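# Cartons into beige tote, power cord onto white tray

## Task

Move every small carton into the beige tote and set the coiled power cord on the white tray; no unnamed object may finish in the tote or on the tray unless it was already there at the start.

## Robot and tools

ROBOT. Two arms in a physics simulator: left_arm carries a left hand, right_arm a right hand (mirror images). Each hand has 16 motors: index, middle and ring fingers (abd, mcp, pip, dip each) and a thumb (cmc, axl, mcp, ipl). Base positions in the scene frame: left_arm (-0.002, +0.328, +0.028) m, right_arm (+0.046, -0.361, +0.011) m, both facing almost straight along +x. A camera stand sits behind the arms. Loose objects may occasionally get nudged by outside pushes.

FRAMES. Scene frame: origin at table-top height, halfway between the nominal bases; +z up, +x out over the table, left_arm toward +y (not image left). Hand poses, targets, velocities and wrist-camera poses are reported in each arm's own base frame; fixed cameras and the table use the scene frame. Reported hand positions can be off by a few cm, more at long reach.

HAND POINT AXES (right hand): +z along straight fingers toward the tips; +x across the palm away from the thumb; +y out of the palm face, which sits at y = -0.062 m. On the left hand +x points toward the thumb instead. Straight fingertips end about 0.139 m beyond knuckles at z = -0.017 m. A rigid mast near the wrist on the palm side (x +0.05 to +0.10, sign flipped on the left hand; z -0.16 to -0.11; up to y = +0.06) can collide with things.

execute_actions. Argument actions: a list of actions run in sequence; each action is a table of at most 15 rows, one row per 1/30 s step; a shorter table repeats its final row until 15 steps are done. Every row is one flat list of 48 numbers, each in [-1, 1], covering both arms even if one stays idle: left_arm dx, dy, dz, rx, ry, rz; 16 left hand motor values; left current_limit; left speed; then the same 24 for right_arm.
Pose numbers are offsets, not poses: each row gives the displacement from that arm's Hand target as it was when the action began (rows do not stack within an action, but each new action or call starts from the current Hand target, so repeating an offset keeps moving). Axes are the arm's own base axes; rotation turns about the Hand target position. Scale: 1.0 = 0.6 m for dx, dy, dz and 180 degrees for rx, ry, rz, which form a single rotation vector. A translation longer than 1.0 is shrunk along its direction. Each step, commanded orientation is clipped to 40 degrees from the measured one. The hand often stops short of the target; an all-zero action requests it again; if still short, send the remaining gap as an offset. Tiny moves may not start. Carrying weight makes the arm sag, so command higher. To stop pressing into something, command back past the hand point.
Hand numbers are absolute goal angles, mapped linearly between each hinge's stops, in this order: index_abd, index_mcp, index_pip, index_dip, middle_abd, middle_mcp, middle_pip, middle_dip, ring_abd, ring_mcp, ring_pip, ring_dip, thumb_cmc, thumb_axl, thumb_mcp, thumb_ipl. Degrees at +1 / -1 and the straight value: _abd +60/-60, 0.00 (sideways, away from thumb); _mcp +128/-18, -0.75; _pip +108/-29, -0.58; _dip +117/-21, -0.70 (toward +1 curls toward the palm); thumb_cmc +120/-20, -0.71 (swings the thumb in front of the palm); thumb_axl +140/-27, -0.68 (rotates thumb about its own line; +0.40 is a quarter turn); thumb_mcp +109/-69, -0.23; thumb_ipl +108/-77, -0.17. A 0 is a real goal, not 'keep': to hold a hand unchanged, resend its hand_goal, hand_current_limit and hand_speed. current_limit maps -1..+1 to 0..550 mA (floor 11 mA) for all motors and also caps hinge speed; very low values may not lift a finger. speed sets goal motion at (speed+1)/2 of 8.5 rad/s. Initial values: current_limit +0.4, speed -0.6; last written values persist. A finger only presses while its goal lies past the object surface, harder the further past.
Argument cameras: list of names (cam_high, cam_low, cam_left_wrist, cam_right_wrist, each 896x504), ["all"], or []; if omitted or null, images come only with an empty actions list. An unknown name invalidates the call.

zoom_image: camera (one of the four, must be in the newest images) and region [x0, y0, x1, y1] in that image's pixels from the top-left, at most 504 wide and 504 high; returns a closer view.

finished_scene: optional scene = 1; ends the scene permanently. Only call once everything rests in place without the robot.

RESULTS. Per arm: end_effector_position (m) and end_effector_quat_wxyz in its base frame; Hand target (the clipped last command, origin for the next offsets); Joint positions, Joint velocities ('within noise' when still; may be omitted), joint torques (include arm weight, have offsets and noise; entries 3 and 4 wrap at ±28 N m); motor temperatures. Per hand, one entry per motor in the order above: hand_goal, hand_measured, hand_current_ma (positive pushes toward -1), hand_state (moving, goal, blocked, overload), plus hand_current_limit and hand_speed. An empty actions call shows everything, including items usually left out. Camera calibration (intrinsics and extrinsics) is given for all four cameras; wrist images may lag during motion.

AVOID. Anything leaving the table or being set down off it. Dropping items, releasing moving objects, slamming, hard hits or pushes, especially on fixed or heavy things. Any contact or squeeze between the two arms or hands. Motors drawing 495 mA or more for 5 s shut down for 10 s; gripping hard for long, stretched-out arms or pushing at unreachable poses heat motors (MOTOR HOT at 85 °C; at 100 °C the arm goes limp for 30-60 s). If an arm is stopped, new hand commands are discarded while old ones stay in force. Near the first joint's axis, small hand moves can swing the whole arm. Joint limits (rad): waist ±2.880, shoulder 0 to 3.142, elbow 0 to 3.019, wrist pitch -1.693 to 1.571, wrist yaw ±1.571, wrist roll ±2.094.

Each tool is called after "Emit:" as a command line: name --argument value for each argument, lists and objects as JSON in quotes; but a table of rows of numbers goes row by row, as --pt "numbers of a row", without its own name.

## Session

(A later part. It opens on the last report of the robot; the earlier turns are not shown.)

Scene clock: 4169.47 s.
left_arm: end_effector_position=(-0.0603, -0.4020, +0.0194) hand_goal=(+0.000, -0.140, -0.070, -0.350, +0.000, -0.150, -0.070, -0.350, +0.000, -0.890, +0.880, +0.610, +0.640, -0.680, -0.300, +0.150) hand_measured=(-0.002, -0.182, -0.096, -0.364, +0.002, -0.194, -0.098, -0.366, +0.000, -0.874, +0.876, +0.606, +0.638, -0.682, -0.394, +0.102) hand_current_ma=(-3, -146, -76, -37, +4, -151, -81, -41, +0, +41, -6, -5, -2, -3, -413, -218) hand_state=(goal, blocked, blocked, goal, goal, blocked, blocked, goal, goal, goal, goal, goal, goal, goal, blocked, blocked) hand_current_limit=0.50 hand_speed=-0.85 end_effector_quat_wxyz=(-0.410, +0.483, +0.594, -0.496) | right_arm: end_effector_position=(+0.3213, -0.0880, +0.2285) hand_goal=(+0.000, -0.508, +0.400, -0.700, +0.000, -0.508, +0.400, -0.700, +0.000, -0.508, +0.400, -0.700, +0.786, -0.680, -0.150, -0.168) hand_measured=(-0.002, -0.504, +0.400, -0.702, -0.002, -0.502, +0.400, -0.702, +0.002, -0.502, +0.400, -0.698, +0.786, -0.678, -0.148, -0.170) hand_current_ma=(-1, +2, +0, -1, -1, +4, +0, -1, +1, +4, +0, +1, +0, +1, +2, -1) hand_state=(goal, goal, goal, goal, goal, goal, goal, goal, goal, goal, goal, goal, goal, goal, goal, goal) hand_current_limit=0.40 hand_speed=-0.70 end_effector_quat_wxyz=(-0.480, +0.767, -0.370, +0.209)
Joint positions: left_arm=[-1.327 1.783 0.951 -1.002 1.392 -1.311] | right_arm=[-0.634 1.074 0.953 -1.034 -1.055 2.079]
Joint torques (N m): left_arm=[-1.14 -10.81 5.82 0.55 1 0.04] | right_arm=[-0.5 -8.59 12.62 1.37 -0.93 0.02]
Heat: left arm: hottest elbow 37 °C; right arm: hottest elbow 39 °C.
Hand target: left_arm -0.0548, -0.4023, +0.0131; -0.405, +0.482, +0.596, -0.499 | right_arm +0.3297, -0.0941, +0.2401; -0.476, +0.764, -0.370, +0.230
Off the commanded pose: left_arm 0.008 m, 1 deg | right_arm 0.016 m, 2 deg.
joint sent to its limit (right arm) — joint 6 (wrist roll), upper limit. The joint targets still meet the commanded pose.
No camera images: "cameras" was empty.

Emit:
execute_actions --actions '[[[0,0,0,0,0,0,0,-0.12,-0.05,-0.34,0,-0.13,-0.05,-0.34,0,-0.89,0.88,0.61,0.64,-0.68,-0.3,0.165,0.65,-0.88,0,0,0,0,0,0,0,-0.507,0.4,-0.7,0,-0.507,0.4,-0.7,0,-0.507,0.4,-0.7,0.786,-0.68,-0.15,-0.168,0.4,-0.7]],[[0,0,0.03,0,0,0,0,-0.12,-0.05,-0.34,0,-0.13,-0.05,-0.34,0,-0.89,0.88,0.61,0.64,-0.68,-0.3,0.165,0.65,-0.88,0,0,0,0,0,0,0,-0.507,0.4,-0.7,0,-0.507,0.4,-0.7,0,-0.507,0.4,-0.7,0.786,-0.68,-0.15,-0.168,0.4,-0.7]]]' --cameras '["cam_low"]'

Emit:
zoom_image --camera "cam_low" --region '[530, 110, 670, 240]'

Scene clock: 4180.37 s.
left_arm: end_effector_position=(-0.0604, -0.4006, +0.0243) hand_goal=(+0.000, -0.120, -0.050, -0.340, +0.000, -0.130, -0.050, -0.340, +0.000, -0.890, +0.880, +0.610, +0.640, -0.680, -0.300, +0.164) hand_measured=(-0.002, -0.174, -0.092, -0.362, +0.004, -0.186, -0.096, -0.366, +0.000, -0.874, +0.876, +0.606, +0.636, -0.682, -0.392, +0.110) hand_current_ma=(-3, -194, -131, -60, +7, -203, -150, -74, +0, +41, -6, -5, -7, -3, -454, -257) hand_state=(goal, blocked, blocked, blocked, goal, blocked, blocked, blocked, goal, goal, goal, goal, goal, goal, blocked, blocked) hand_current_limit=0.65 hand_speed=-0.88 end_effector_quat_wxyz=(-0.410, +0.483, +0.594, -0.495) | right_arm: end_effector_position=(+0.3213, -0.0880, +0.2285) hand_goal=(+0.000, -0.508, +0.400, -0.700, +0.000, -0.508, +0.400, -0.700, +0.000, -0.508, +0.400, -0.700, +0.786, -0.680, -0.150, -0.168) hand_measured=(-0.002, -0.504, +0.400, -0.702, -0.002, -0.502, +0.400, -0.702, +0.002, -0.502, +0.400, -0.698, +0.786, -0.678, -0.148, -0.170) hand_current_ma=(-1, +2, +0, -1, -1, +4, +0, -1, +1, +4, +0, +1, +0, +1, +2, -1) hand_state=(goal, goal, goal, goal, goal, goal, goal, goal, goal, goal, goal, goal, goal, goal, goal, goal) hand_current_limit=0.40 hand_speed=-0.70 end_effector_quat_wxyz=(-0.480, +0.767, -0.370, +0.209)
Joint positions: left_arm=[-1.327 1.77 0.951 -1.016 1.39 -1.311] | right_arm=[-0.634 1.074 0.953 -1.034 -1.055 2.079]
Joint torques (N m): left_arm=[-0.5 -12.98 6.54 -0.59 1.08 -0.01] | right_arm=[-0.91 -7.88 12.57 1.36 -0.95 -0.01]
Heat: left arm: hottest elbow 36 °C; right arm: hottest elbow 39 °C.
Hand target: left_arm -0.0549, -0.4022, +0.0311; -0.405, +0.482, +0.596, -0.499 | right_arm +0.3297, -0.0941, +0.2401; -0.476, +0.764, -0.370, +0.230
Off the commanded pose: left_arm 0.009 m, 1 deg | right_arm 0.016 m, 2 deg.
joint sent to its limit (right arm) — joint 6 (wrist roll), upper limit. The joint targets still meet the commanded pose.
Images, in order (width x height): cam_low 896x504.

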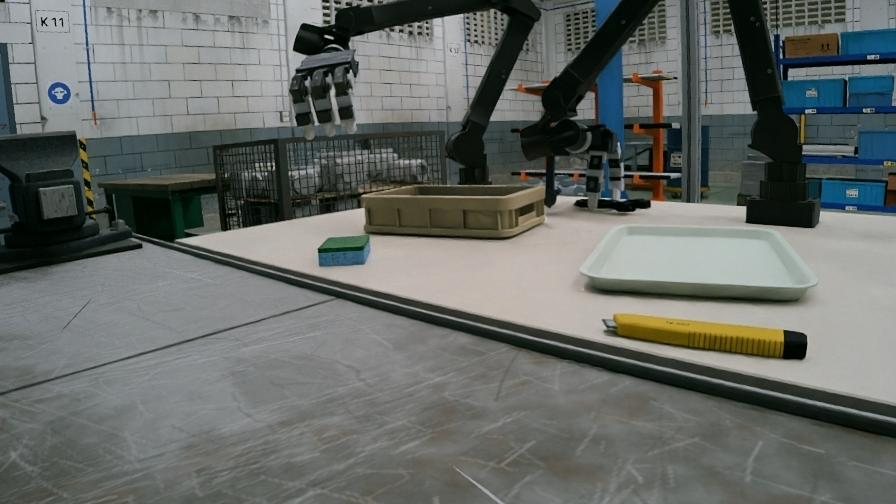

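Scaled by 3.600 from the camera's 896x504 image, which has a finer 1280x720 frame.

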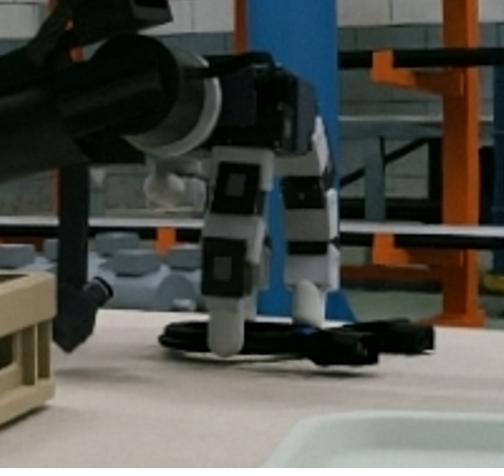

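Emit:
execute_actions --actions '[[[0,0,0.025,0,0,0,0,-0.12,-0.05,-0.34,0,-0.13,-0.05,-0.34,0,-0.89,0.88,0.61,0.64,-0.68,-0.3,0.165,0.65,-0.88,0,0,0,0,0,0,0,-0.507,0.4,-0.7,0,-0.507,0.4,-0.7,0,-0.507,0.4,-0.7,0.786,-0.68,-0.15,-0.168,0.4,-0.7]]]' --cameras '["cam_low"]'

Emit:
zoom_image --camera "cam_low" --region '[530, 110, 670, 240]'

Scene clock: 4185.53 s.
left_arm: end_effector_position=(-0.0612, -0.3967, +0.0379) hand_goal=(+0.000, -0.120, -0.050, -0.340, +0.000, -0.130, -0.050, -0.340, +0.000, -0.890, +0.880, +0.610, +0.640, -0.680, -0.300, +0.164) hand_measured=(-0.002, -0.156, -0.080, -0.356, +0.008, -0.186, -0.096, -0.366, +0.000, -0.874, +0.876, +0.606, +0.630, -0.682, -0.388, +0.110) hand_current_ma=(-3, -120, -87, -40, +16, -203, -150, -74, +0, +41, -6, -5, -21, -3, -442, -253) hand_state=(goal, blocked, blocked, goal, goal, blocked, blocked, blocked, goal, goal, goal, goal, goal, goal, blocked, blocked) hand_current_limit=0.65 hand_speed=-0.88 end_effector_quat_wxyz=(-0.412, +0.482, +0.596, -0.493) | right_arm: end_effector_position=(+0.3213, -0.0880, +0.2285) hand_goal=(+0.000, -0.508, +0.400, -0.700, +0.000, -0.508, +0.400, -0.700, +0.000, -0.508, +0.400, -0.700, +0.786, -0.680, -0.150, -0.168) hand_measured=(-0.002, -0.504, +0.400, -0.702, -0.002, -0.502, +0.400, -0.702, +0.002, -0.502, +0.400, -0.698, +0.786, -0.678, -0.148, -0.170) hand_current_ma=(-1, +2, +0, -1, -1, +4, +0, -1, +1, +4, +0, +1, +0, +1, +2, -1) hand_state=(goal, goal, goal, goal, goal, goal, goal, goal, goal, goal, goal, goal, goal, goal, goal, goal) hand_current_limit=0.40 hand_speed=-0.70 end_effector_quat_wxyz=(-0.480, +0.767, -0.370, +0.209)
Joint positions: left_arm=[-1.327 1.737 0.951 -1.056 1.389 -1.311] | right_arm=[-0.634 1.074 0.953 -1.034 -1.055 2.079]
Joint torques (N m): left_arm=[-0.26 -12.57 7.61 -0.79 1.11 -0.04] | right_arm=[-0.73 -8.12 12.62 1.31 -0.97 0.06]
Heat: left arm: hottest elbow 36 °C; right arm: hottest elbow 39 °C.
Hand target: left_arm -0.0548, -0.4023, +0.0460; -0.405, +0.482, +0.596, -0.499 | right_arm +0.3297, -0.0941, +0.2401; -0.476, +0.764, -0.370, +0.230
Off the commanded pose: left_arm 0.012 m, 1 deg | right_arm 0.016 m, 2 deg.
joint sent to its limit (right arm) — joint 6 (wrist roll), upper limit. The joint targets still meet the commanded pose.
Images, in order (width x height): cam_low 896x504.

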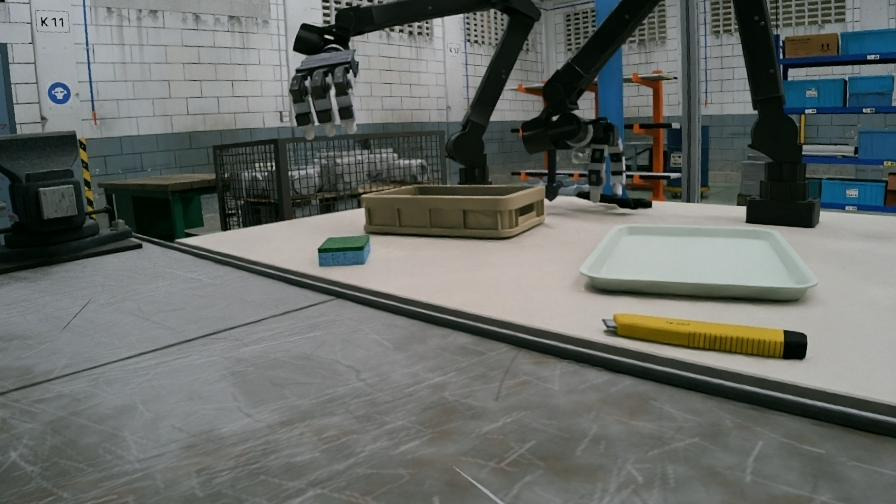

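Scaled by 3.600 from the camera's 896x504 image, which has a finer 1280x720 frame.

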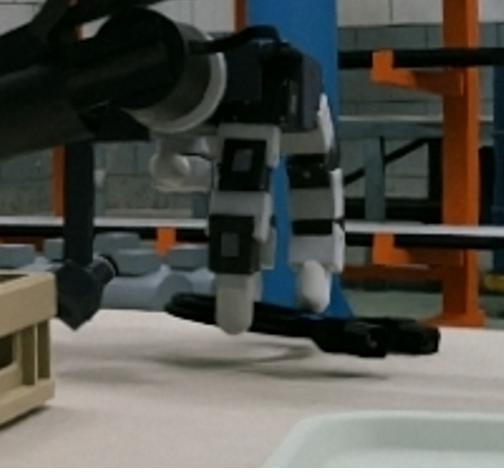

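Emit:
execute_actions --actions '[[[0,0,0,0,0,0,0,-0.18,-0.08,-0.36,0,-0.09,-0.02,-0.32,0,-0.89,0.88,0.61,0.64,-0.68,-0.3,0.165,0.67,-0.9,0,0,0,0,0,0,0,-0.507,0.4,-0.7,0,-0.507,0.4,-0.7,0,-0.507,0.4,-0.7,0.786,-0.68,-0.15,-0.168,0.4,-0.7]],[[0,0,0.01,0,0,0,0,-0.25,-0.1,-0.37,0,-0.09,-0.02,-0.32,0,-0.89,0.88,0.61,0.64,-0.68,-0.3,0.165,0.67,-0.9,0,0,0,0,0,0,0,-0.507,0.4,-0.7,0,-0.507,0.4,-0.7,0,-0.507,0.4,-0.7,0.786,-0.68,-0.15,-0.168,0.4,-0.7]]]' --cameras '["cam_low","cam_high"]'

Emit:
zoom_image --camera "cam_low" --region '[530, 110, 670, 240]'

Emit:
zoom_image --camera "cam_high" --region '[570, 110, 690, 230]'

Scene clock: 4222.63 s.
left_arm: end_effector_position=(-0.0618, -0.3944, +0.0414) hand_goal=(+0.000, -0.250, -0.100, -0.370, +0.000, -0.090, -0.020, -0.320, +0.000, -0.890, +0.880, +0.610, +0.640, -0.680, -0.300, +0.164) hand_measured=(-0.002, -0.232, -0.096, -0.368, +0.012, -0.186, -0.096, -0.366, +0.000, -0.874, +0.876, +0.606, +0.622, -0.682, -0.384, +0.112) hand_current_ma=(-3, +50, +7, +4, +24, -386, -268, -149, +0, +41, -6, -5, -47, -3, -420, -242) hand_state=(goal, goal, goal, goal, goal, blocked, blocked, blocked, goal, goal, goal, goal, goal, goal, blocked, blocked) hand_current_limit=0.67 hand_speed=-0.90 end_effector_quat_wxyz=(-0.414, +0.480, +0.597, -0.491) | right_arm: end_effector_position=(+0.3213, -0.0880, +0.2285) hand_goal=(+0.000, -0.508, +0.400, -0.700, +0.000, -0.508, +0.400, -0.700, +0.000, -0.508, +0.400, -0.700, +0.786, -0.680, -0.150, -0.168) hand_measured=(-0.002, -0.504, +0.400, -0.702, -0.002, -0.502, +0.400, -0.702, +0.002, -0.502, +0.400, -0.698, +0.786, -0.678, -0.148, -0.170) hand_current_ma=(-1, +2, +0, -1, -1, +4, +0, -1, +1, +4, +0, +1, +0, +1, +2, -1) hand_state=(goal, goal, goal, goal, goal, goal, goal, goal, goal, goal, goal, goal, goal, goal, goal, goal) hand_current_limit=0.40 hand_speed=-0.70 end_effector_quat_wxyz=(-0.480, +0.767, -0.370, +0.209)
Joint positions: left_arm=[-1.327 1.729 0.951 -1.072 1.389 -1.311] | right_arm=[-0.634 1.074 0.953 -1.034 -1.055 2.079]
Joint torques (N m): left_arm=[-0.91 -12.69 8.14 -0.51 1.12 0.02] | right_arm=[-1.73 -8 12.68 1.51 -0.95 0.05]
Heat: left arm: hottest elbow 36 °C; right arm: hottest elbow 39 °C.
Hand target: left_arm -0.0549, -0.4022, +0.0520; -0.405, +0.482, +0.596, -0.499 | right_arm +0.3297, -0.0941, +0.2401; -0.476, +0.764, -0.370, +0.230
Off the commanded pose: left_arm 0.015 m, 1 deg | right_arm 0.016 m, 2 deg.
joint sent to its limit (right arm) — joint 6 (wrist roll), upper limit. The joint targets still meet the commanded pose.
Images, in order (width x height): cam_high 896x504, cam_low 896x504.

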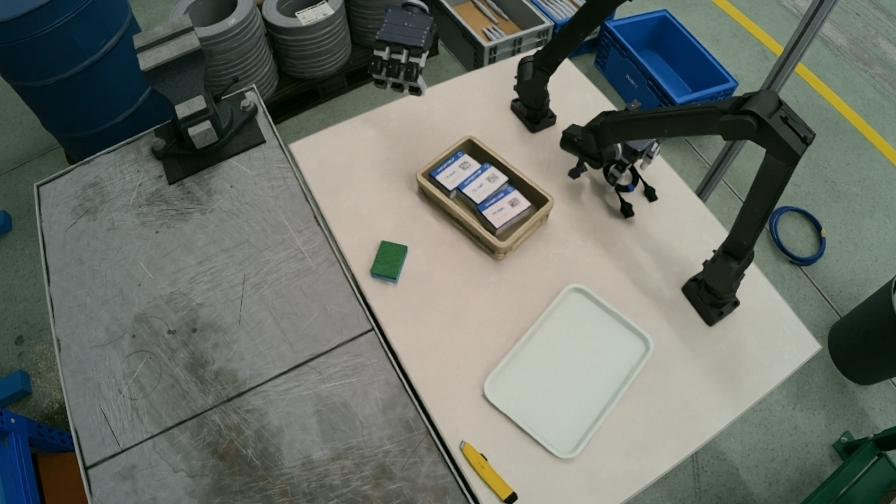

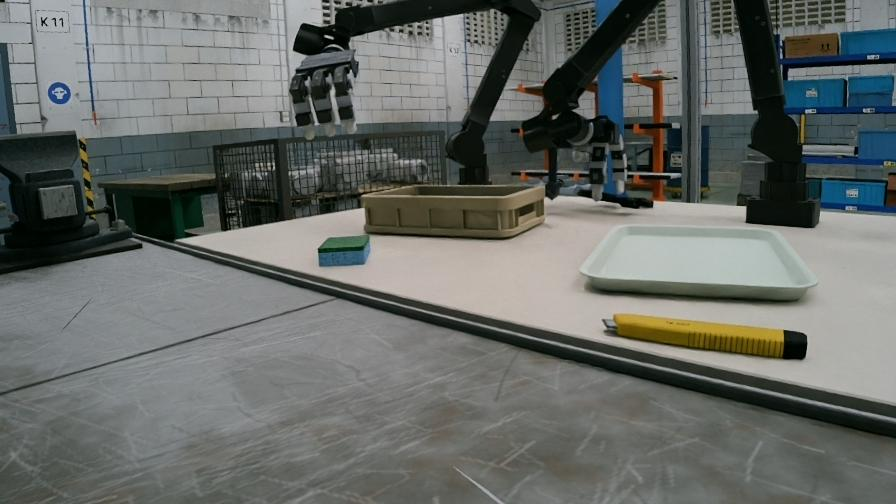

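Scaled by 3.600 from the camera's 896x504 image, which has a finer 1280x720 frame.

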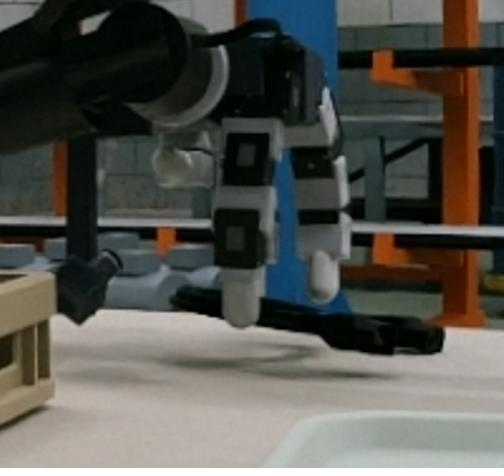

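Scaled by 4.200 from the camera's 896x504 image, which has a finer 1280x720 frame.

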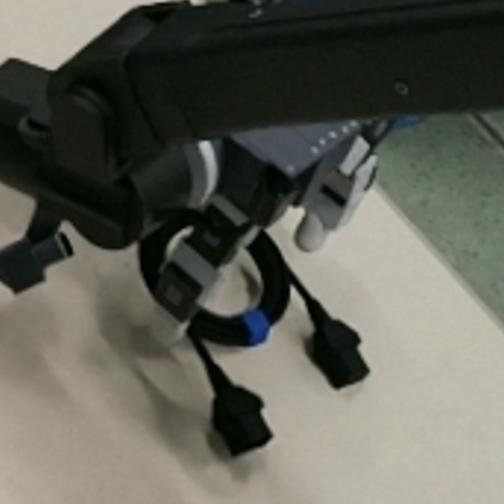

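Emit:
execute_actions --actions '[[[0,0,0.03,0,0,0,0,-0.3,-0.1,-0.37,0,-0.09,-0.02,-0.32,0,-0.89,0.88,0.61,0.64,-0.68,-0.3,0.165,0.67,-0.9,0,0,0,0,0,0,0,-0.507,0.4,-0.7,0,-0.507,0.4,-0.7,0,-0.507,0.4,-0.7,0.786,-0.68,-0.15,-0.168,0.4,-0.7]],[[0,0,0.03,0,0,0,0,-0.3,-0.1,-0.37,0,-0.09,-0.02,-0.32,0,-0.89,0.88,0.61,0.64,-0.68,-0.3,0.165,0.67,-0.9,0,0,0,0,0,0,0,-0.507,0.4,-0.7,0,-0.507,0.4,-0.7,0,-0.507,0.4,-0.7,0.786,-0.68,-0.15,-0.168,0.4,-0.7]]]' --cameras '["cam_low"]'

Emit:
zoom_image --camera "cam_low" --region '[530, 90, 670, 220]'

Scene clock: 4231.43 s.
left_arm: end_effector_position=(-0.0640, -0.3852, +0.0725) hand_goal=(+0.000, -0.300, -0.100, -0.370, +0.000, -0.090, -0.020, -0.320, +0.000, -0.890, +0.880, +0.610, +0.640, -0.680, -0.300, +0.164) hand_measured=(-0.002, -0.282, -0.096, -0.368, +0.012, -0.180, -0.094, -0.366, +0.000, -0.874, +0.876, +0.606, +0.622, -0.682, -0.372, +0.120) hand_current_ma=(-3, +52, +7, +4, +25, -357, -260, -149, +0, +41, -6, -5, -47, -3, -344, -202) hand_state=(goal, goal, goal, goal, goal, blocked, blocked, blocked, goal, goal, goal, goal, goal, goal, blocked, blocked) hand_current_limit=0.67 hand_speed=-0.90 end_effector_quat_wxyz=(-0.419, +0.476, +0.600, -0.488) | right_arm: end_effector_position=(+0.3213, -0.0880, +0.2285) hand_goal=(+0.000, -0.508, +0.400, -0.700, +0.000, -0.508, +0.400, -0.700, +0.000, -0.508, +0.400, -0.700, +0.786, -0.680, -0.150, -0.168) hand_measured=(-0.002, -0.504, +0.400, -0.702, -0.002, -0.502, +0.400, -0.702, +0.002, -0.502, +0.400, -0.698, +0.786, -0.678, -0.148, -0.170) hand_current_ma=(-1, +2, +0, -1, -1, +4, +0, -1, +1, +4, +0, +1, +0, +1, +2, -1) hand_state=(goal, goal, goal, goal, goal, goal, goal, goal, goal, goal, goal, goal, goal, goal, goal, goal) hand_current_limit=0.40 hand_speed=-0.70 end_effector_quat_wxyz=(-0.480, +0.767, -0.370, +0.209)
Joint positions: left_arm=[-1.327 1.656 0.957 -1.166 1.388 -1.311] | right_arm=[-0.634 1.074 0.953 -1.034 -1.055 2.079]
Joint torques (N m): left_arm=[-0.62 -11.75 10.89 -0.79 1.08 -0.04] | right_arm=[-0.97 -8.06 12.53 1.43 -0.96 -0.02]
Heat: left arm: hottest elbow 37 °C; right arm: hottest elbow 39 °C.
Hand target: left_arm -0.0548, -0.4023, +0.0880; -0.405, +0.482, +0.596, -0.499 | right_arm +0.3297, -0.0941, +0.2401; -0.476, +0.764, -0.370, +0.230
Off the commanded pose: left_arm 0.025 m, 2 deg | right_arm 0.016 m, 2 deg.
joint sent to its limit (right arm) — joint 6 (wrist roll), upper limit. The joint targets still meet the commanded pose.
Images, in order (width x height): cam_low 896x504.

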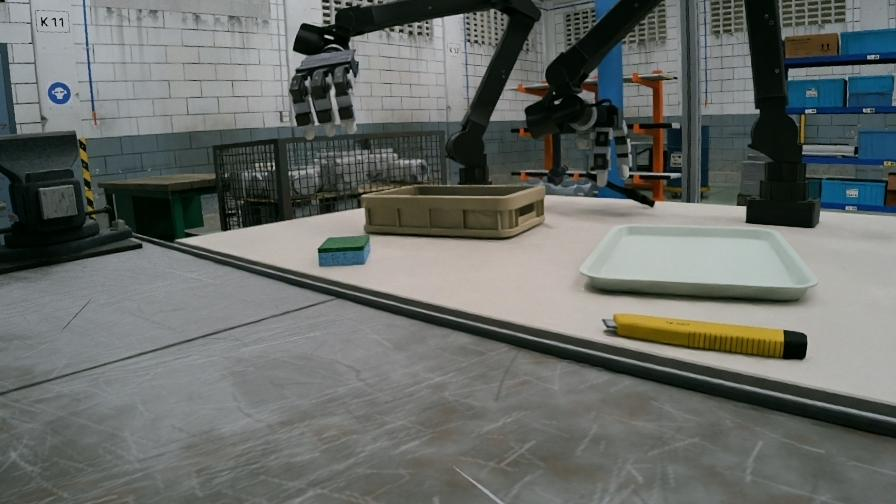

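Scaled by 3.600 from the camera's 896x504 image, which has a finer 1280x720 frame.

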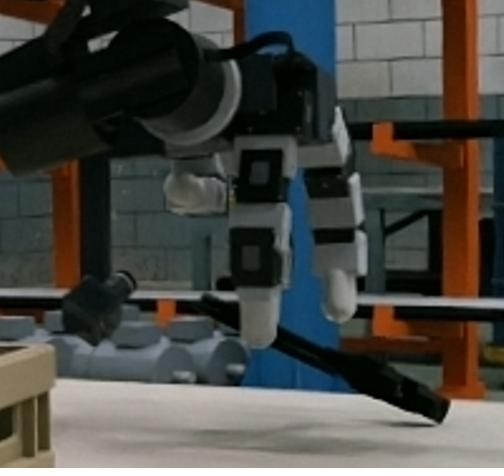

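Emit:
execute_actions --actions '[[[0,0,0.03,0,0,0,0,-0.3,-0.1,-0.37,0,-0.08,-0.01,-0.315,0,-0.89,0.88,0.61,0.64,-0.68,-0.26,0.185,0.67,-0.9,0,0,0,0,0,0,0,-0.507,0.4,-0.7,0,-0.507,0.4,-0.7,0,-0.507,0.4,-0.7,0.786,-0.68,-0.15,-0.168,0.4,-0.7]],[[0,0,0.035,0,0,0,0,-0.3,-0.1,-0.37,0,-0.08,-0.01,-0.315,0,-0.89,0.88,0.61,0.64,-0.68,-0.26,0.185,0.67,-0.9,0,0,0,0,0,0,0,-0.507,0.4,-0.7,0,-0.507,0.4,-0.7,0,-0.507,0.4,-0.7,0.786,-0.68,-0.15,-0.168,0.4,-0.7]]]' --cameras '["cam_low"]'

Emit:
zoom_image --camera "cam_low" --region '[530, 90, 670, 220]'

Scene clock: 4240.00 s.
left_arm: end_effector_position=(-0.0637, -0.3865, +0.1105) hand_goal=(+0.000, -0.300, -0.100, -0.370, +0.000, -0.080, -0.010, -0.316, +0.000, -0.890, +0.880, +0.610, +0.640, -0.680, -0.260, +0.184) hand_measured=(-0.002, -0.282, -0.096, -0.368, +0.014, -0.180, -0.092, -0.366, +0.000, -0.874, +0.876, +0.606, +0.618, -0.682, -0.366, +0.128) hand_current_ma=(-3, +52, +7, +4, +27, -405, -299, -164, +0, +41, -6, -5, -58, -3, -459, -267) hand_state=(goal, goal, goal, goal, goal, blocked, blocked, blocked, goal, goal, goal, goal, blocked, goal, blocked, blocked) hand_current_limit=0.67 hand_speed=-0.90 end_effector_quat_wxyz=(-0.418, +0.477, +0.600, -0.488) | right_arm: end_effector_position=(+0.3213, -0.0880, +0.2285) hand_goal=(+0.000, -0.508, +0.400, -0.700, +0.000, -0.508, +0.400, -0.700, +0.000, -0.508, +0.400, -0.700, +0.786, -0.680, -0.150, -0.168) hand_measured=(-0.002, -0.504, +0.400, -0.702, -0.002, -0.502, +0.400, -0.702, +0.002, -0.502, +0.400, -0.698, +0.786, -0.678, -0.148, -0.170) hand_current_ma=(-1, +2, +0, -1, -1, +4, +0, -1, +1, +4, +0, +1, +0, +1, +2, -1) hand_state=(goal, goal, goal, goal, goal, goal, goal, goal, goal, goal, goal, goal, goal, goal, goal, goal) hand_current_limit=0.40 hand_speed=-0.70 end_effector_quat_wxyz=(-0.480, +0.767, -0.370, +0.209)
Joint positions: left_arm=[-1.327 1.593 1 -1.269 1.388 -1.311] | right_arm=[-0.634 1.074 0.953 -1.034 -1.055 2.079]
Joint torques (N m): left_arm=[-0.97 -10.99 11.6 -0.64 1.12 -0.08] | right_arm=[-0.91 -8.12 12.6 1.28 -0.94 0.01]
Heat: left arm: hottest elbow 37 °C; right arm: hottest elbow 39 °C.
Hand target: left_arm -0.0549, -0.4023, +0.1270; -0.405, +0.482, +0.596, -0.499 | right_arm +0.3297, -0.0941, +0.2401; -0.476, +0.764, -0.370, +0.230
Off the commanded pose: left_arm 0.024 m, 2 deg | right_arm 0.016 m, 2 deg.
joint sent to its limit (right arm) — joint 6 (wrist roll), upper limit. The joint targets still meet the commanded pose.
Images, in order (width x height): cam_low 896x504.

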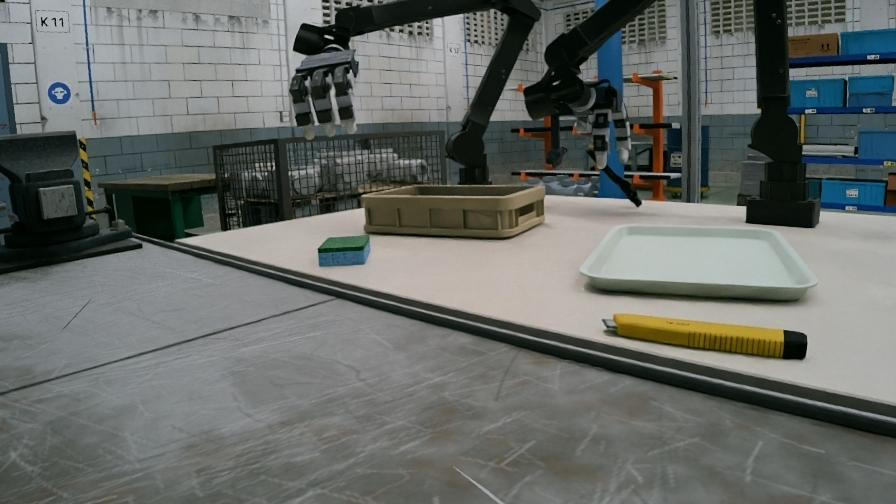

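Scaled by 3.600 from the camera's 896x504 image, which has a finer 1280x720 frame.

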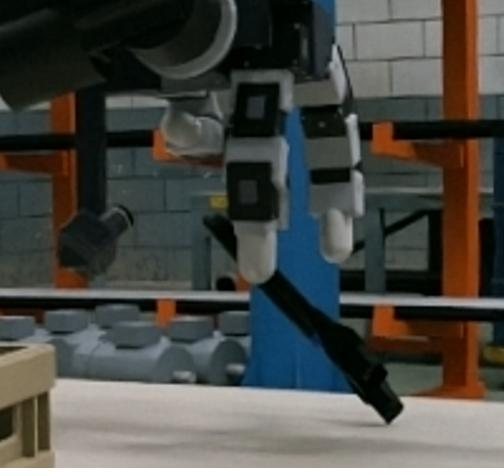

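Emit:
execute_actions --actions '[[[0,0,0.035,0,0,0,0,-0.3,-0.1,-0.37,0,-0.08,-0.01,-0.315,0,-0.89,0.88,0.61,0.64,-0.68,-0.26,0.19,0.67,-0.9,0,0,0,0,0,0,0,-0.507,0.4,-0.7,0,-0.507,0.4,-0.7,0,-0.507,0.4,-0.7,0.786,-0.68,-0.15,-0.168,0.4,-0.7]],[[0,0,0.035,0,0,0,0,-0.3,-0.1,-0.37,0,-0.08,-0.01,-0.315,0,-0.89,0.88,0.61,0.64,-0.68,-0.26,0.19,0.67,-0.9,0,0,0,0,0,0,0,-0.507,0.4,-0.7,0,-0.507,0.4,-0.7,0,-0.507,0.4,-0.7,0.786,-0.68,-0.15,-0.168,0.4,-0.7]]]' --cameras '["cam_low"]'

Emit:
zoom_image --camera "cam_low" --region '[530, 70, 670, 220]'

Scene clock: 4249.13 s.
left_arm: end_effector_position=(-0.0635, -0.3871, +0.1505) hand_goal=(+0.000, -0.300, -0.100, -0.370, +0.000, -0.080, -0.010, -0.316, +0.000, -0.890, +0.880, +0.610, +0.640, -0.680, -0.260, +0.190) hand_measured=(-0.002, -0.282, -0.096, -0.368, +0.014, -0.180, -0.092, -0.366, +0.000, -0.874, +0.876, +0.606, +0.618, -0.682, -0.356, +0.134) hand_current_ma=(-3, +50, +7, +4, +27, -405, -296, -164, +0, +41, -6, -5, -60, -3, -459, -266) hand_state=(goal, goal, goal, goal, goal, blocked, blocked, blocked, goal, goal, goal, goal, blocked, goal, blocked, blocked) hand_current_limit=0.67 hand_speed=-0.90 end_effector_quat_wxyz=(-0.420, +0.475, +0.601, -0.487) | right_arm: end_effector_position=(+0.3213, -0.0880, +0.2285) hand_goal=(+0.000, -0.508, +0.400, -0.700, +0.000, -0.508, +0.400, -0.700, +0.000, -0.508, +0.400, -0.700, +0.786, -0.680, -0.150, -0.168) hand_measured=(-0.002, -0.504, +0.400, -0.702, -0.002, -0.502, +0.400, -0.702, +0.002, -0.502, +0.400, -0.698, +0.786, -0.678, -0.148, -0.170) hand_current_ma=(-1, +2, +0, -1, -1, +4, +0, -1, +1, +4, +0, +1, +0, +1, +2, -1) hand_state=(goal, goal, goal, goal, goal, goal, goal, goal, goal, goal, goal, goal, goal, goal, goal, goal) hand_current_limit=0.40 hand_speed=-0.70 end_effector_quat_wxyz=(-0.480, +0.767, -0.370, +0.209)
Joint positions: left_arm=[-1.327 1.54 1.058 -1.385 1.388 -1.312] | right_arm=[-0.634 1.074 0.953 -1.034 -1.055 2.079]
Joint torques (N m): left_arm=[-1.49 -11.05 12.38 -0.65 1.14 -0.04] | right_arm=[-0.97 -8.76 12.49 1.37 -0.93 0.01]
Heat: left arm: hottest elbow 38 °C; right arm: hottest elbow 39 °C.
Hand target: left_arm -0.0549, -0.4022, +0.1691; -0.405, +0.482, +0.596, -0.499 | right_arm +0.3297, -0.0941, +0.2401; -0.476, +0.764, -0.370, +0.230
Off the commanded pose: left_arm 0.026 m, 2 deg | right_arm 0.016 m, 2 deg.
joint sent to its limit (right arm) — joint 6 (wrist roll), upper limit. The joint targets still meet the commanded pose.
Images, in order (width x height): cam_low 896x504.

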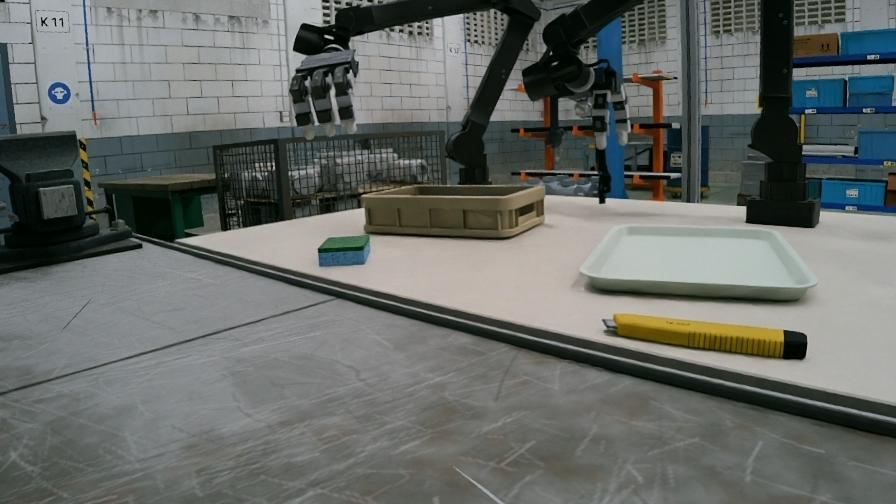

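Scaled by 3.360 from the camera's 896x504 image, which has a finer 1280x720 frame.

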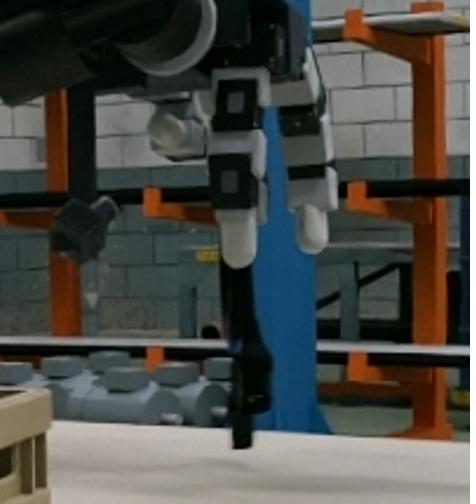

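Emit:
execute_actions --actions '[[[0,0,0.035,0,0,0.01,0,-0.3,-0.1,-0.37,0,-0.08,-0.01,-0.315,0,-0.89,0.88,0.61,0.64,-0.68,-0.25,0.195,0.68,-0.9,0,0,0,0,0,0,0,-0.507,0.4,-0.7,0,-0.507,0.4,-0.7,0,-0.507,0.4,-0.7,0.786,-0.68,-0.15,-0.168,0.4,-0.7]],[[0.02,0,0.035,0,0,0.02,0,-0.3,-0.1,-0.37,0,-0.08,-0.01,-0.315,0,-0.89,0.88,0.61,0.64,-0.68,-0.25,0.195,0.68,-0.9,0,0,0,0,0,0,0,-0.507,0.4,-0.7,0,-0.507,0.4,-0.7,0,-0.507,0.4,-0.7,0.786,-0.68,-0.15,-0.168,0.4,-0.7]]]' --cameras '["cam_low","cam_high"]'

Emit:
zoom_image --camera "cam_low" --region '[530, 60, 670, 210]'

Scene clock: 4281.50 s.
left_arm: end_effector_position=(-0.0502, -0.3881, +0.1916) hand_goal=(+0.000, -0.300, -0.100, -0.370, +0.000, -0.080, -0.010, -0.316, +0.000, -0.890, +0.880, +0.610, +0.640, -0.680, -0.250, +0.194) hand_measured=(-0.002, -0.282, -0.096, -0.368, +0.014, -0.180, -0.092, -0.366, +0.000, -0.874, +0.876, +0.606, +0.618, -0.682, -0.354, +0.136) hand_current_ma=(-3, +50, +7, +4, +27, -405, -296, -164, +0, +41, -6, -5, -61, -3, -462, -285) hand_state=(goal, goal, goal, goal, goal, blocked, blocked, blocked, goal, goal, goal, goal, blocked, goal, blocked, blocked) hand_current_limit=0.68 hand_speed=-0.90 end_effector_quat_wxyz=(-0.404, +0.445, +0.622, -0.502) | right_arm: end_effector_position=(+0.3213, -0.0880, +0.2285) hand_goal=(+0.000, -0.508, +0.400, -0.700, +0.000, -0.508, +0.400, -0.700, +0.000, -0.508, +0.400, -0.700, +0.786, -0.680, -0.150, -0.168) hand_measured=(-0.002, -0.504, +0.400, -0.702, -0.002, -0.502, +0.400, -0.702, +0.002, -0.502, +0.400, -0.698, +0.786, -0.678, -0.148, -0.170) hand_current_ma=(-1, +2, +0, -1, -1, +4, +0, -1, +1, +4, +0, +1, +0, +1, +2, -1) hand_state=(goal, goal, goal, goal, goal, goal, goal, goal, goal, goal, goal, goal, goal, goal, goal, goal) hand_current_limit=0.40 hand_speed=-0.70 end_effector_quat_wxyz=(-0.480, +0.767, -0.370, +0.209)
Joint positions: left_arm=[-1.287 1.431 1.062 -1.269 1.399 -1.559] | right_arm=[-0.634 1.074 0.953 -1.034 -1.055 2.079]
Joint torques (N m): left_arm=[-0.91 -10.34 12.63 0.53 1.11 -0.16] | right_arm=[-1.14 -8.7 12.55 1.29 -0.95 -0.05]
Heat: left arm: hottest elbow 40 °C; right arm: hottest elbow 39 °C.
Hand target: left_arm -0.0428, -0.4023, +0.2111; -0.381, +0.454, +0.618, -0.518 | right_arm +0.3297, -0.0941, +0.2401; -0.476, +0.764, -0.370, +0.230
Off the commanded pose: left_arm 0.025 m, 3 deg | right_arm 0.016 m, 2 deg.
joint sent to its limit (right arm) — joint 6 (wrist roll), upper limit. The joint targets still meet the commanded pose.
Images, in order (width x height): cam_high 896x504, cam_low 896x504.

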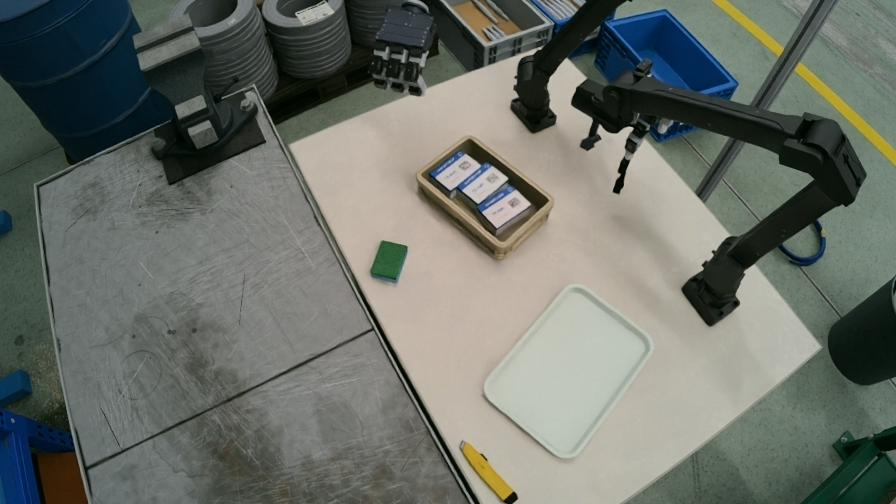

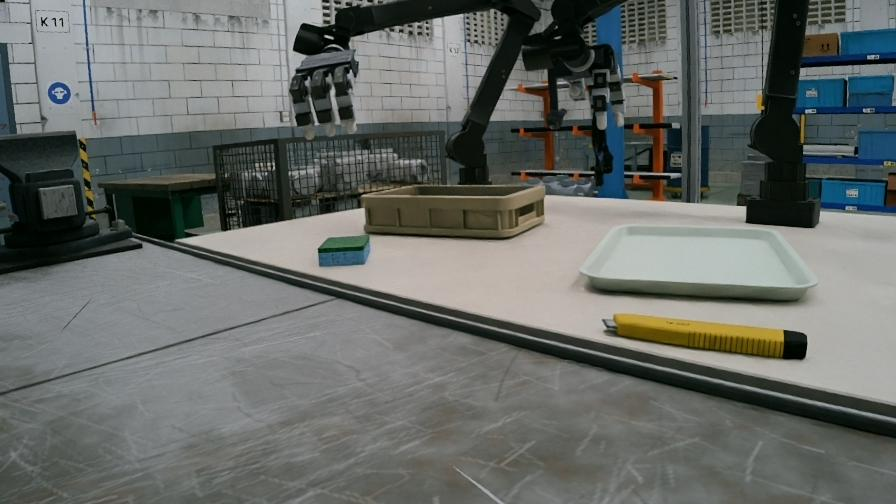

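Scaled by 3.360 from the camera's 896x504 image, which has a finer 1280x720 frame.

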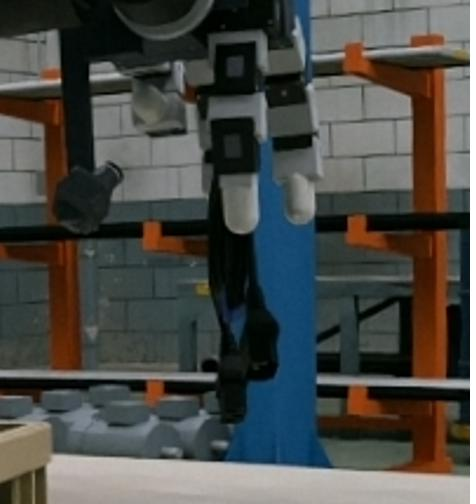

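Emit:
execute_actions --actions '[[[0.04,0.01,0,0,0,0.025,0,-0.3,-0.1,-0.37,0,-0.08,-0.01,-0.315,0,-0.89,0.88,0.61,0.64,-0.68,-0.25,0.195,0.68,-0.9,0,0,0,0,0,0,0,-0.507,0.4,-0.7,0,-0.507,0.4,-0.7,0,-0.507,0.4,-0.7,0.786,-0.68,-0.15,-0.168,0.4,-0.7]],[[0.051,0.013,0,0,0,0.029,0,-0.3,-0.1,-0.37,0,-0.08,-0.01,-0.315,0,-0.89,0.88,0.61,0.64,-0.68,-0.25,0.195,0.68,-0.9,0,0,0,0,0,0,0,-0.507,0.4,-0.7,0,-0.507,0.4,-0.7,0,-0.507,0.4,-0.7,0.786,-0.68,-0.15,-0.168,0.4,-0.7]],[[0.051,0.013,0,0,0,0.029,0,-0.3,-0.1,-0.37,0,-0.08,-0.01,-0.315,0,-0.89,0.88,0.61,0.64,-0.68,-0.25,0.195,0.68,-0.9,0,0,0,0,0,0,0,-0.507,0.4,-0.7,0,-0.507,0.4,-0.7,0,-0.507,0.4,-0.7,0.786,-0.68,-0.15,-0.168,0.4,-0.7]],[[0.051,0.016,0,0,0,0.029,0,-0.3,-0.1,-0.37,0,-0.08,-0.01,-0.315,0,-0.89,0.88,0.61,0.64,-0.68,-0.25,0.195,0.68,-0.9,0,0,0,0,0,0,0,-0.507,0.4,-0.7,0,-0.507,0.4,-0.7,0,-0.507,0.4,-0.7,0.786,-0.68,-0.15,-0.168,0.4,-0.7]]]' --cameras '["cam_low"]'

Scene clock: 4298.40 s.
left_arm: end_effector_position=(+0.0719, -0.3729, +0.2072) hand_goal=(+0.000, -0.300, -0.100, -0.370, +0.000, -0.080, -0.010, -0.316, +0.000, -0.890, +0.880, +0.610, +0.640, -0.680, -0.250, +0.194) hand_measured=(-0.002, -0.284, -0.096, -0.368, +0.014, -0.180, -0.092, -0.366, +0.000, -0.874, +0.878, +0.606, +0.616, -0.682, -0.354, +0.136) hand_current_ma=(-3, +44, +7, +4, +27, -405, -296, -164, +0, +41, -5, -5, -67, -3, -462, -281) hand_state=(goal, goal, goal, goal, goal, blocked, blocked, blocked, goal, goal, goal, goal, blocked, goal, blocked, blocked) hand_current_limit=0.68 hand_speed=-0.90 end_effector_quat_wxyz=(-0.289, +0.340, +0.687, -0.573) | right_arm: end_effector_position=(+0.3213, -0.0880, +0.2285) hand_goal=(+0.000, -0.508, +0.400, -0.700, +0.000, -0.508, +0.400, -0.700, +0.000, -0.508, +0.400, -0.700, +0.786, -0.680, -0.150, -0.168) hand_measured=(-0.002, -0.504, +0.400, -0.702, -0.002, -0.502, +0.400, -0.702, +0.002, -0.502, +0.400, -0.698, +0.786, -0.678, -0.148, -0.170) hand_current_ma=(-1, +2, +0, -1, -1, +4, +0, -1, +1, +4, +0, +1, +0, +1, +2, -1) hand_state=(goal, goal, goal, goal, goal, goal, goal, goal, goal, goal, goal, goal, goal, goal, goal, goal) hand_current_limit=0.40 hand_speed=-0.70 end_effector_quat_wxyz=(-0.480, +0.767, -0.370, +0.209)
Joint positions: left_arm=[-0.954 1.312 0.994 -1.099 1.391 -1.734] | right_arm=[-0.634 1.074 0.953 -1.034 -1.055 2.079]
Joint torques (N m): left_arm=[-0.73 -9.58 8.95 0.73 1.21 -0.25] | right_arm=[-0.62 -8.64 12.57 1.25 -0.97 0.01]
Motor temperatures (°C): left_arm=[24 30 41 23 28 25] | right_arm=[25 27 39 23 31 26]
Heat: left arm: hottest elbow 41 °C; right arm: hottest elbow 39 °C.
Hand target: left_arm +0.0730, -0.3711, +0.2111; -0.284, +0.338, +0.688, -0.576 | right_arm +0.3297, -0.0941, +0.2401; -0.476, +0.764, -0.370, +0.230
Off the commanded pose: left_arm 0.004 m, 1 deg | right_arm 0.016 m, 2 deg.
joint sent to its limit (right arm) — joint 6 (wrist roll), upper limit. The joint targets still meet the commanded pose.
Images, in order (width x height): cam_low 896x504.

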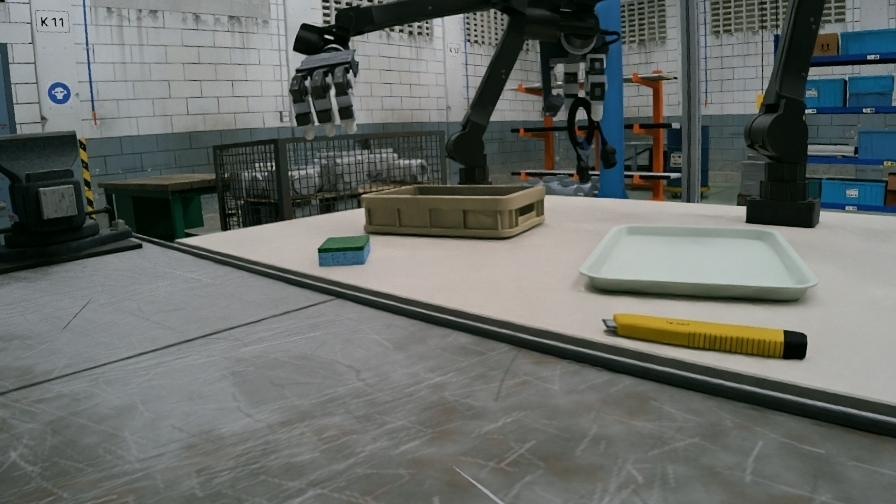

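Emit:
execute_actions --actions '[[[0.053,0.02,0,0,0,0.022,0,-0.3,-0.1,-0.37,0,-0.08,-0.01,-0.315,0,-0.89,0.88,0.61,0.64,-0.68,-0.25,0.195,0.68,-0.9,0,0,0,0,0,0,0,-0.507,0.4,-0.7,0,-0.507,0.4,-0.7,0,-0.507,0.4,-0.7,0.786,-0.68,-0.15,-0.168,0.4,-0.7]],[[0.053,0.024,0,0,0,0.024,0,-0.3,-0.1,-0.37,0,-0.08,-0.01,-0.315,0,-0.89,0.88,0.61,0.64,-0.68,-0.25,0.195,0.68,-0.9,0,0,0,0,0,0,0,-0.507,0.4,-0.7,0,-0.507,0.4,-0.7,0,-0.507,0.4,-0.7,0.786,-0.68,-0.15,-0.168,0.4,-0.7]],[[0.053,0.027,0,0,0,0.024,0,-0.3,-0.1,-0.37,0,-0.08,-0.01,-0.315,0,-0.89,0.88,0.61,0.64,-0.68,-0.25,0.195,0.68,-0.9,0,0,0,0,0,0,0,-0.507,0.4,-0.7,0,-0.507,0.4,-0.7,0,-0.507,0.4,-0.7,0.786,-0.68,-0.15,-0.168,0.4,-0.7]],[[0.053,0.03,0,0,0,0.024,0,-0.3,-0.1,-0.37,0,-0.08,-0.01,-0.315,0,-0.89,0.88,0.61,0.64,-0.68,-0.25,0.195,0.68,-0.9,0,0,0,0,0,0,0,-0.507,0.4,-0.7,0,-0.507,0.4,-0.7,0,-0.507,0.4,-0.7,0.786,-0.68,-0.15,-0.168,0.4,-0.7]]]' --cameras '["cam_high","cam_low"]'

Scene clock: 4315.23 s.
left_arm: end_effector_position=(+0.1838, -0.3017, +0.1964) hand_goal=(+0.000, -0.300, -0.100, -0.370, +0.000, -0.080, -0.010, -0.316, +0.000, -0.890, +0.880, +0.610, +0.640, -0.680, -0.250, +0.194) hand_measured=(-0.002, -0.284, -0.096, -0.368, +0.014, -0.180, -0.092, -0.366, +0.000, -0.874, +0.878, +0.606, +0.616, -0.682, -0.354, +0.136) hand_current_ma=(-3, +43, +6, +4, +27, -405, -296, -164, +0, +41, -5, -5, -68, -3, -462, -281) hand_state=(goal, goal, goal, goal, goal, blocked, blocked, blocked, goal, goal, goal, goal, blocked, goal, blocked, blocked) hand_current_limit=0.68 hand_speed=-0.90 end_effector_quat_wxyz=(-0.211, +0.220, +0.736, -0.605) | right_arm: end_effector_position=(+0.3213, -0.0880, +0.2285) hand_goal=(+0.000, -0.508, +0.400, -0.700, +0.000, -0.508, +0.400, -0.700, +0.000, -0.508, +0.400, -0.700, +0.786, -0.680, -0.150, -0.168) hand_measured=(-0.002, -0.504, +0.400, -0.702, -0.002, -0.502, +0.400, -0.702, +0.002, -0.502, +0.400, -0.698, +0.786, -0.678, -0.148, -0.170) hand_current_ma=(-1, +2, +0, -1, -1, +4, +0, -1, +1, +4, +0, +1, +0, +1, +2, -1) hand_state=(goal, goal, goal, goal, goal, goal, goal, goal, goal, goal, goal, goal, goal, goal, goal, goal) hand_current_limit=0.40 hand_speed=-0.70 end_effector_quat_wxyz=(-0.480, +0.767, -0.370, +0.209)
Joint positions: left_arm=[-0.571 1.381 1.021 -1.508 1.383 -1.314] | right_arm=[-0.634 1.074 0.953 -1.034 -1.055 2.079]
Joint torques (N m): left_arm=[-0.97 -7.53 13.34 -0.64 1.22 0.03] | right_arm=[-0.67 -8.53 12.64 1.36 -0.93 0.04]
Heat: left arm: hottest elbow 42 °C; right arm: hottest elbow 39 °C.
Hand target: left_arm +0.2001, -0.3105, +0.2109; -0.197, +0.234, +0.730, -0.612 | right_arm +0.3297, -0.0941, +0.2401; -0.476, +0.764, -0.370, +0.230
Off the commanded pose: left_arm 0.024 m, 3 deg | right_arm 0.016 m, 2 deg.
joint sent to its limit (right arm) — joint 6 (wrist roll), upper limit. The joint targets still meet the commanded pose.
Images, in order (width x height): cam_high 896x504, cam_low 896x504.

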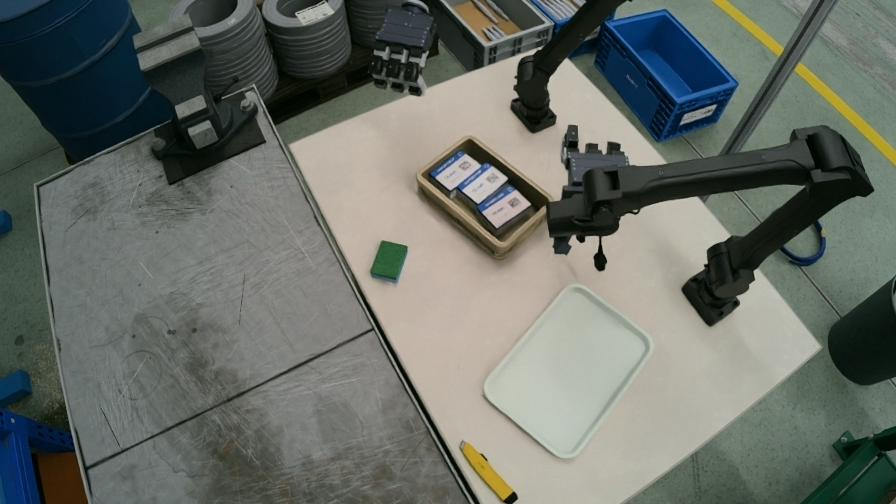

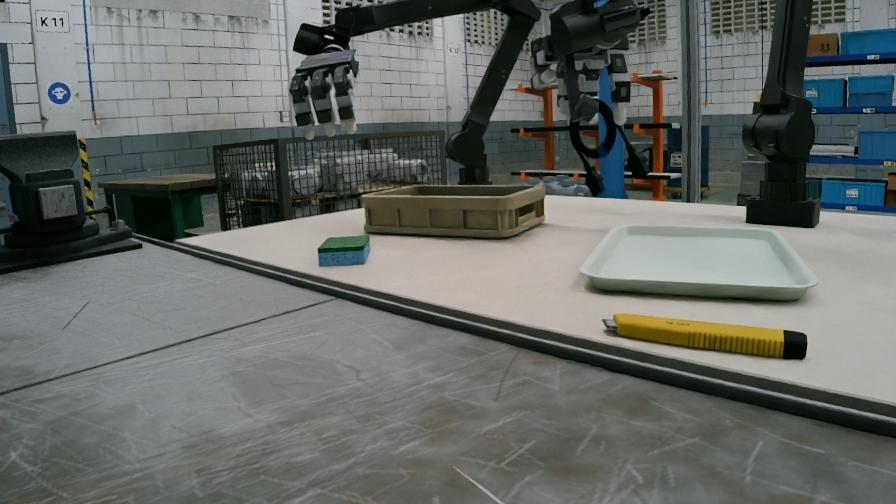

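Emit:
execute_actions --actions '[[[0.028,0.039,0,0,0,0.026,0,-0.3,-0.1,-0.37,0,-0.08,-0.01,-0.315,0,-0.89,0.88,0.61,0.64,-0.68,-0.25,0.195,0.68,-0.9,0,0,0,0,0,0,0,-0.507,0.4,-0.7,0,-0.507,0.4,-0.7,0,-0.507,0.4,-0.7,0.786,-0.68,-0.15,-0.168,0.4,-0.7]],[[0.028,0.039,0,0,0,0.026,0,-0.3,-0.1,-0.37,0,-0.08,-0.01,-0.315,0,-0.89,0.88,0.61,0.64,-0.68,-0.25,0.195,0.68,-0.9,0,0,0,0,0,0,0,-0.507,0.4,-0.7,0,-0.507,0.4,-0.7,0,-0.507,0.4,-0.7,0.786,-0.68,-0.15,-0.168,0.4,-0.7]],[[0.028,0.039,0,0,0,0.026,0,-0.3,-0.1,-0.37,0,-0.08,-0.01,-0.315,0,-0.89,0.88,0.61,0.64,-0.68,-0.25,0.195,0.68,-0.9,0,0,0,0,0,0,0,-0.507,0.4,-0.7,0,-0.507,0.4,-0.7,0,-0.507,0.4,-0.7,0.786,-0.68,-0.15,-0.168,0.4,-0.7]],[[0.0195,0.0417,0,0,0,0.026,0,-0.3,-0.1,-0.37,0,-0.08,-0.01,-0.315,0,-0.89,0.88,0.61,0.64,-0.68,-0.25,0.195,0.68,-0.9,0,0,0,0,0,0,0,-0.507,0.4,-0.7,0,-0.507,0.4,-0.7,0,-0.507,0.4,-0.7,0.786,-0.68,-0.15,-0.168,0.4,-0.7]]]' --cameras '["cam_low"]'

Scene clock: 4344.77 s.
left_arm: end_effector_position=(+0.2624, -0.2179, +0.2074) hand_goal=(+0.000, -0.300, -0.100, -0.370, +0.000, -0.080, -0.010, -0.316, +0.000, -0.890, +0.880, +0.610, +0.640, -0.680, -0.250, +0.194) hand_measured=(-0.002, -0.284, -0.096, -0.368, +0.014, -0.180, -0.092, -0.366, +0.000, -0.874, +0.878, +0.606, +0.616, -0.682, -0.352, +0.136) hand_current_ma=(-3, +42, +6, +4, +27, -405, -296, -164, +0, +41, -5, -5, -69, -3, -462, -281) hand_state=(goal, goal, goal, goal, goal, blocked, blocked, blocked, goal, goal, goal, goal, blocked, goal, blocked, blocked) hand_current_limit=0.68 hand_speed=-0.90 end_effector_quat_wxyz=(-0.099, +0.111, +0.759, -0.634) | right_arm: end_effector_position=(+0.3213, -0.0880, +0.2285) hand_goal=(+0.000, -0.508, +0.400, -0.700, +0.000, -0.508, +0.400, -0.700, +0.000, -0.508, +0.400, -0.700, +0.786, -0.680, -0.150, -0.168) hand_measured=(-0.002, -0.504, +0.400, -0.702, -0.002, -0.502, +0.400, -0.702, +0.002, -0.502, +0.400, -0.698, +0.786, -0.678, -0.148, -0.170) hand_current_ma=(-1, +2, +0, -1, -1, +4, +0, -1, +1, +4, +0, +1, +0, +1, +2, -1) hand_state=(goal, goal, goal, goal, goal, goal, goal, goal, goal, goal, goal, goal, goal, goal, goal, goal) hand_current_limit=0.40 hand_speed=-0.70 end_effector_quat_wxyz=(-0.480, +0.767, -0.370, +0.209)
Joint positions: left_arm=[-0.224 1.356 1.021 -1.634 1.379 -1.175] | right_arm=[-0.634 1.074 0.953 -1.034 -1.055 2.079]
Joint torques (N m): left_arm=[-0.67 -8.64 8.69 -0.99 1.05 0.07] | right_arm=[-0.67 -7.65 12.37 1.35 -0.96 0.02]
Motor temperatures (°C): left_arm=[24 29 47 23 28 25] | right_arm=[25 27 39 23 31 26]
Heat: left arm: hottest elbow 47 °C; right arm: hottest elbow 39 °C.
Hand target: left_arm +0.2621, -0.2153, +0.2110; -0.094, +0.112, +0.758, -0.636 | right_arm +0.3297, -0.0941, +0.2401; -0.476, +0.764, -0.370, +0.230
Off the commanded pose: left_arm 0.004 m, 1 deg | right_arm 0.016 m, 2 deg.
joint sent to its limit (right arm) — joint 6 (wrist roll), upper limit. The joint targets still meet the commanded pose.
Images, in order (width x height): cam_low 896x504.

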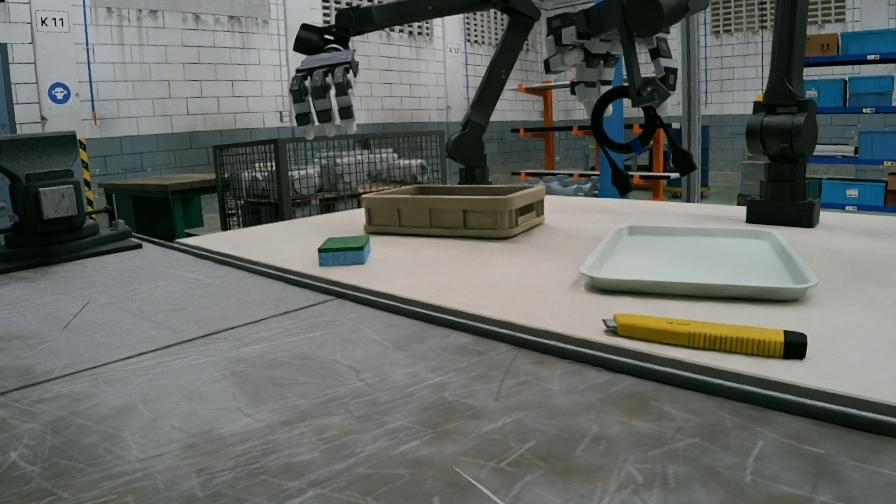

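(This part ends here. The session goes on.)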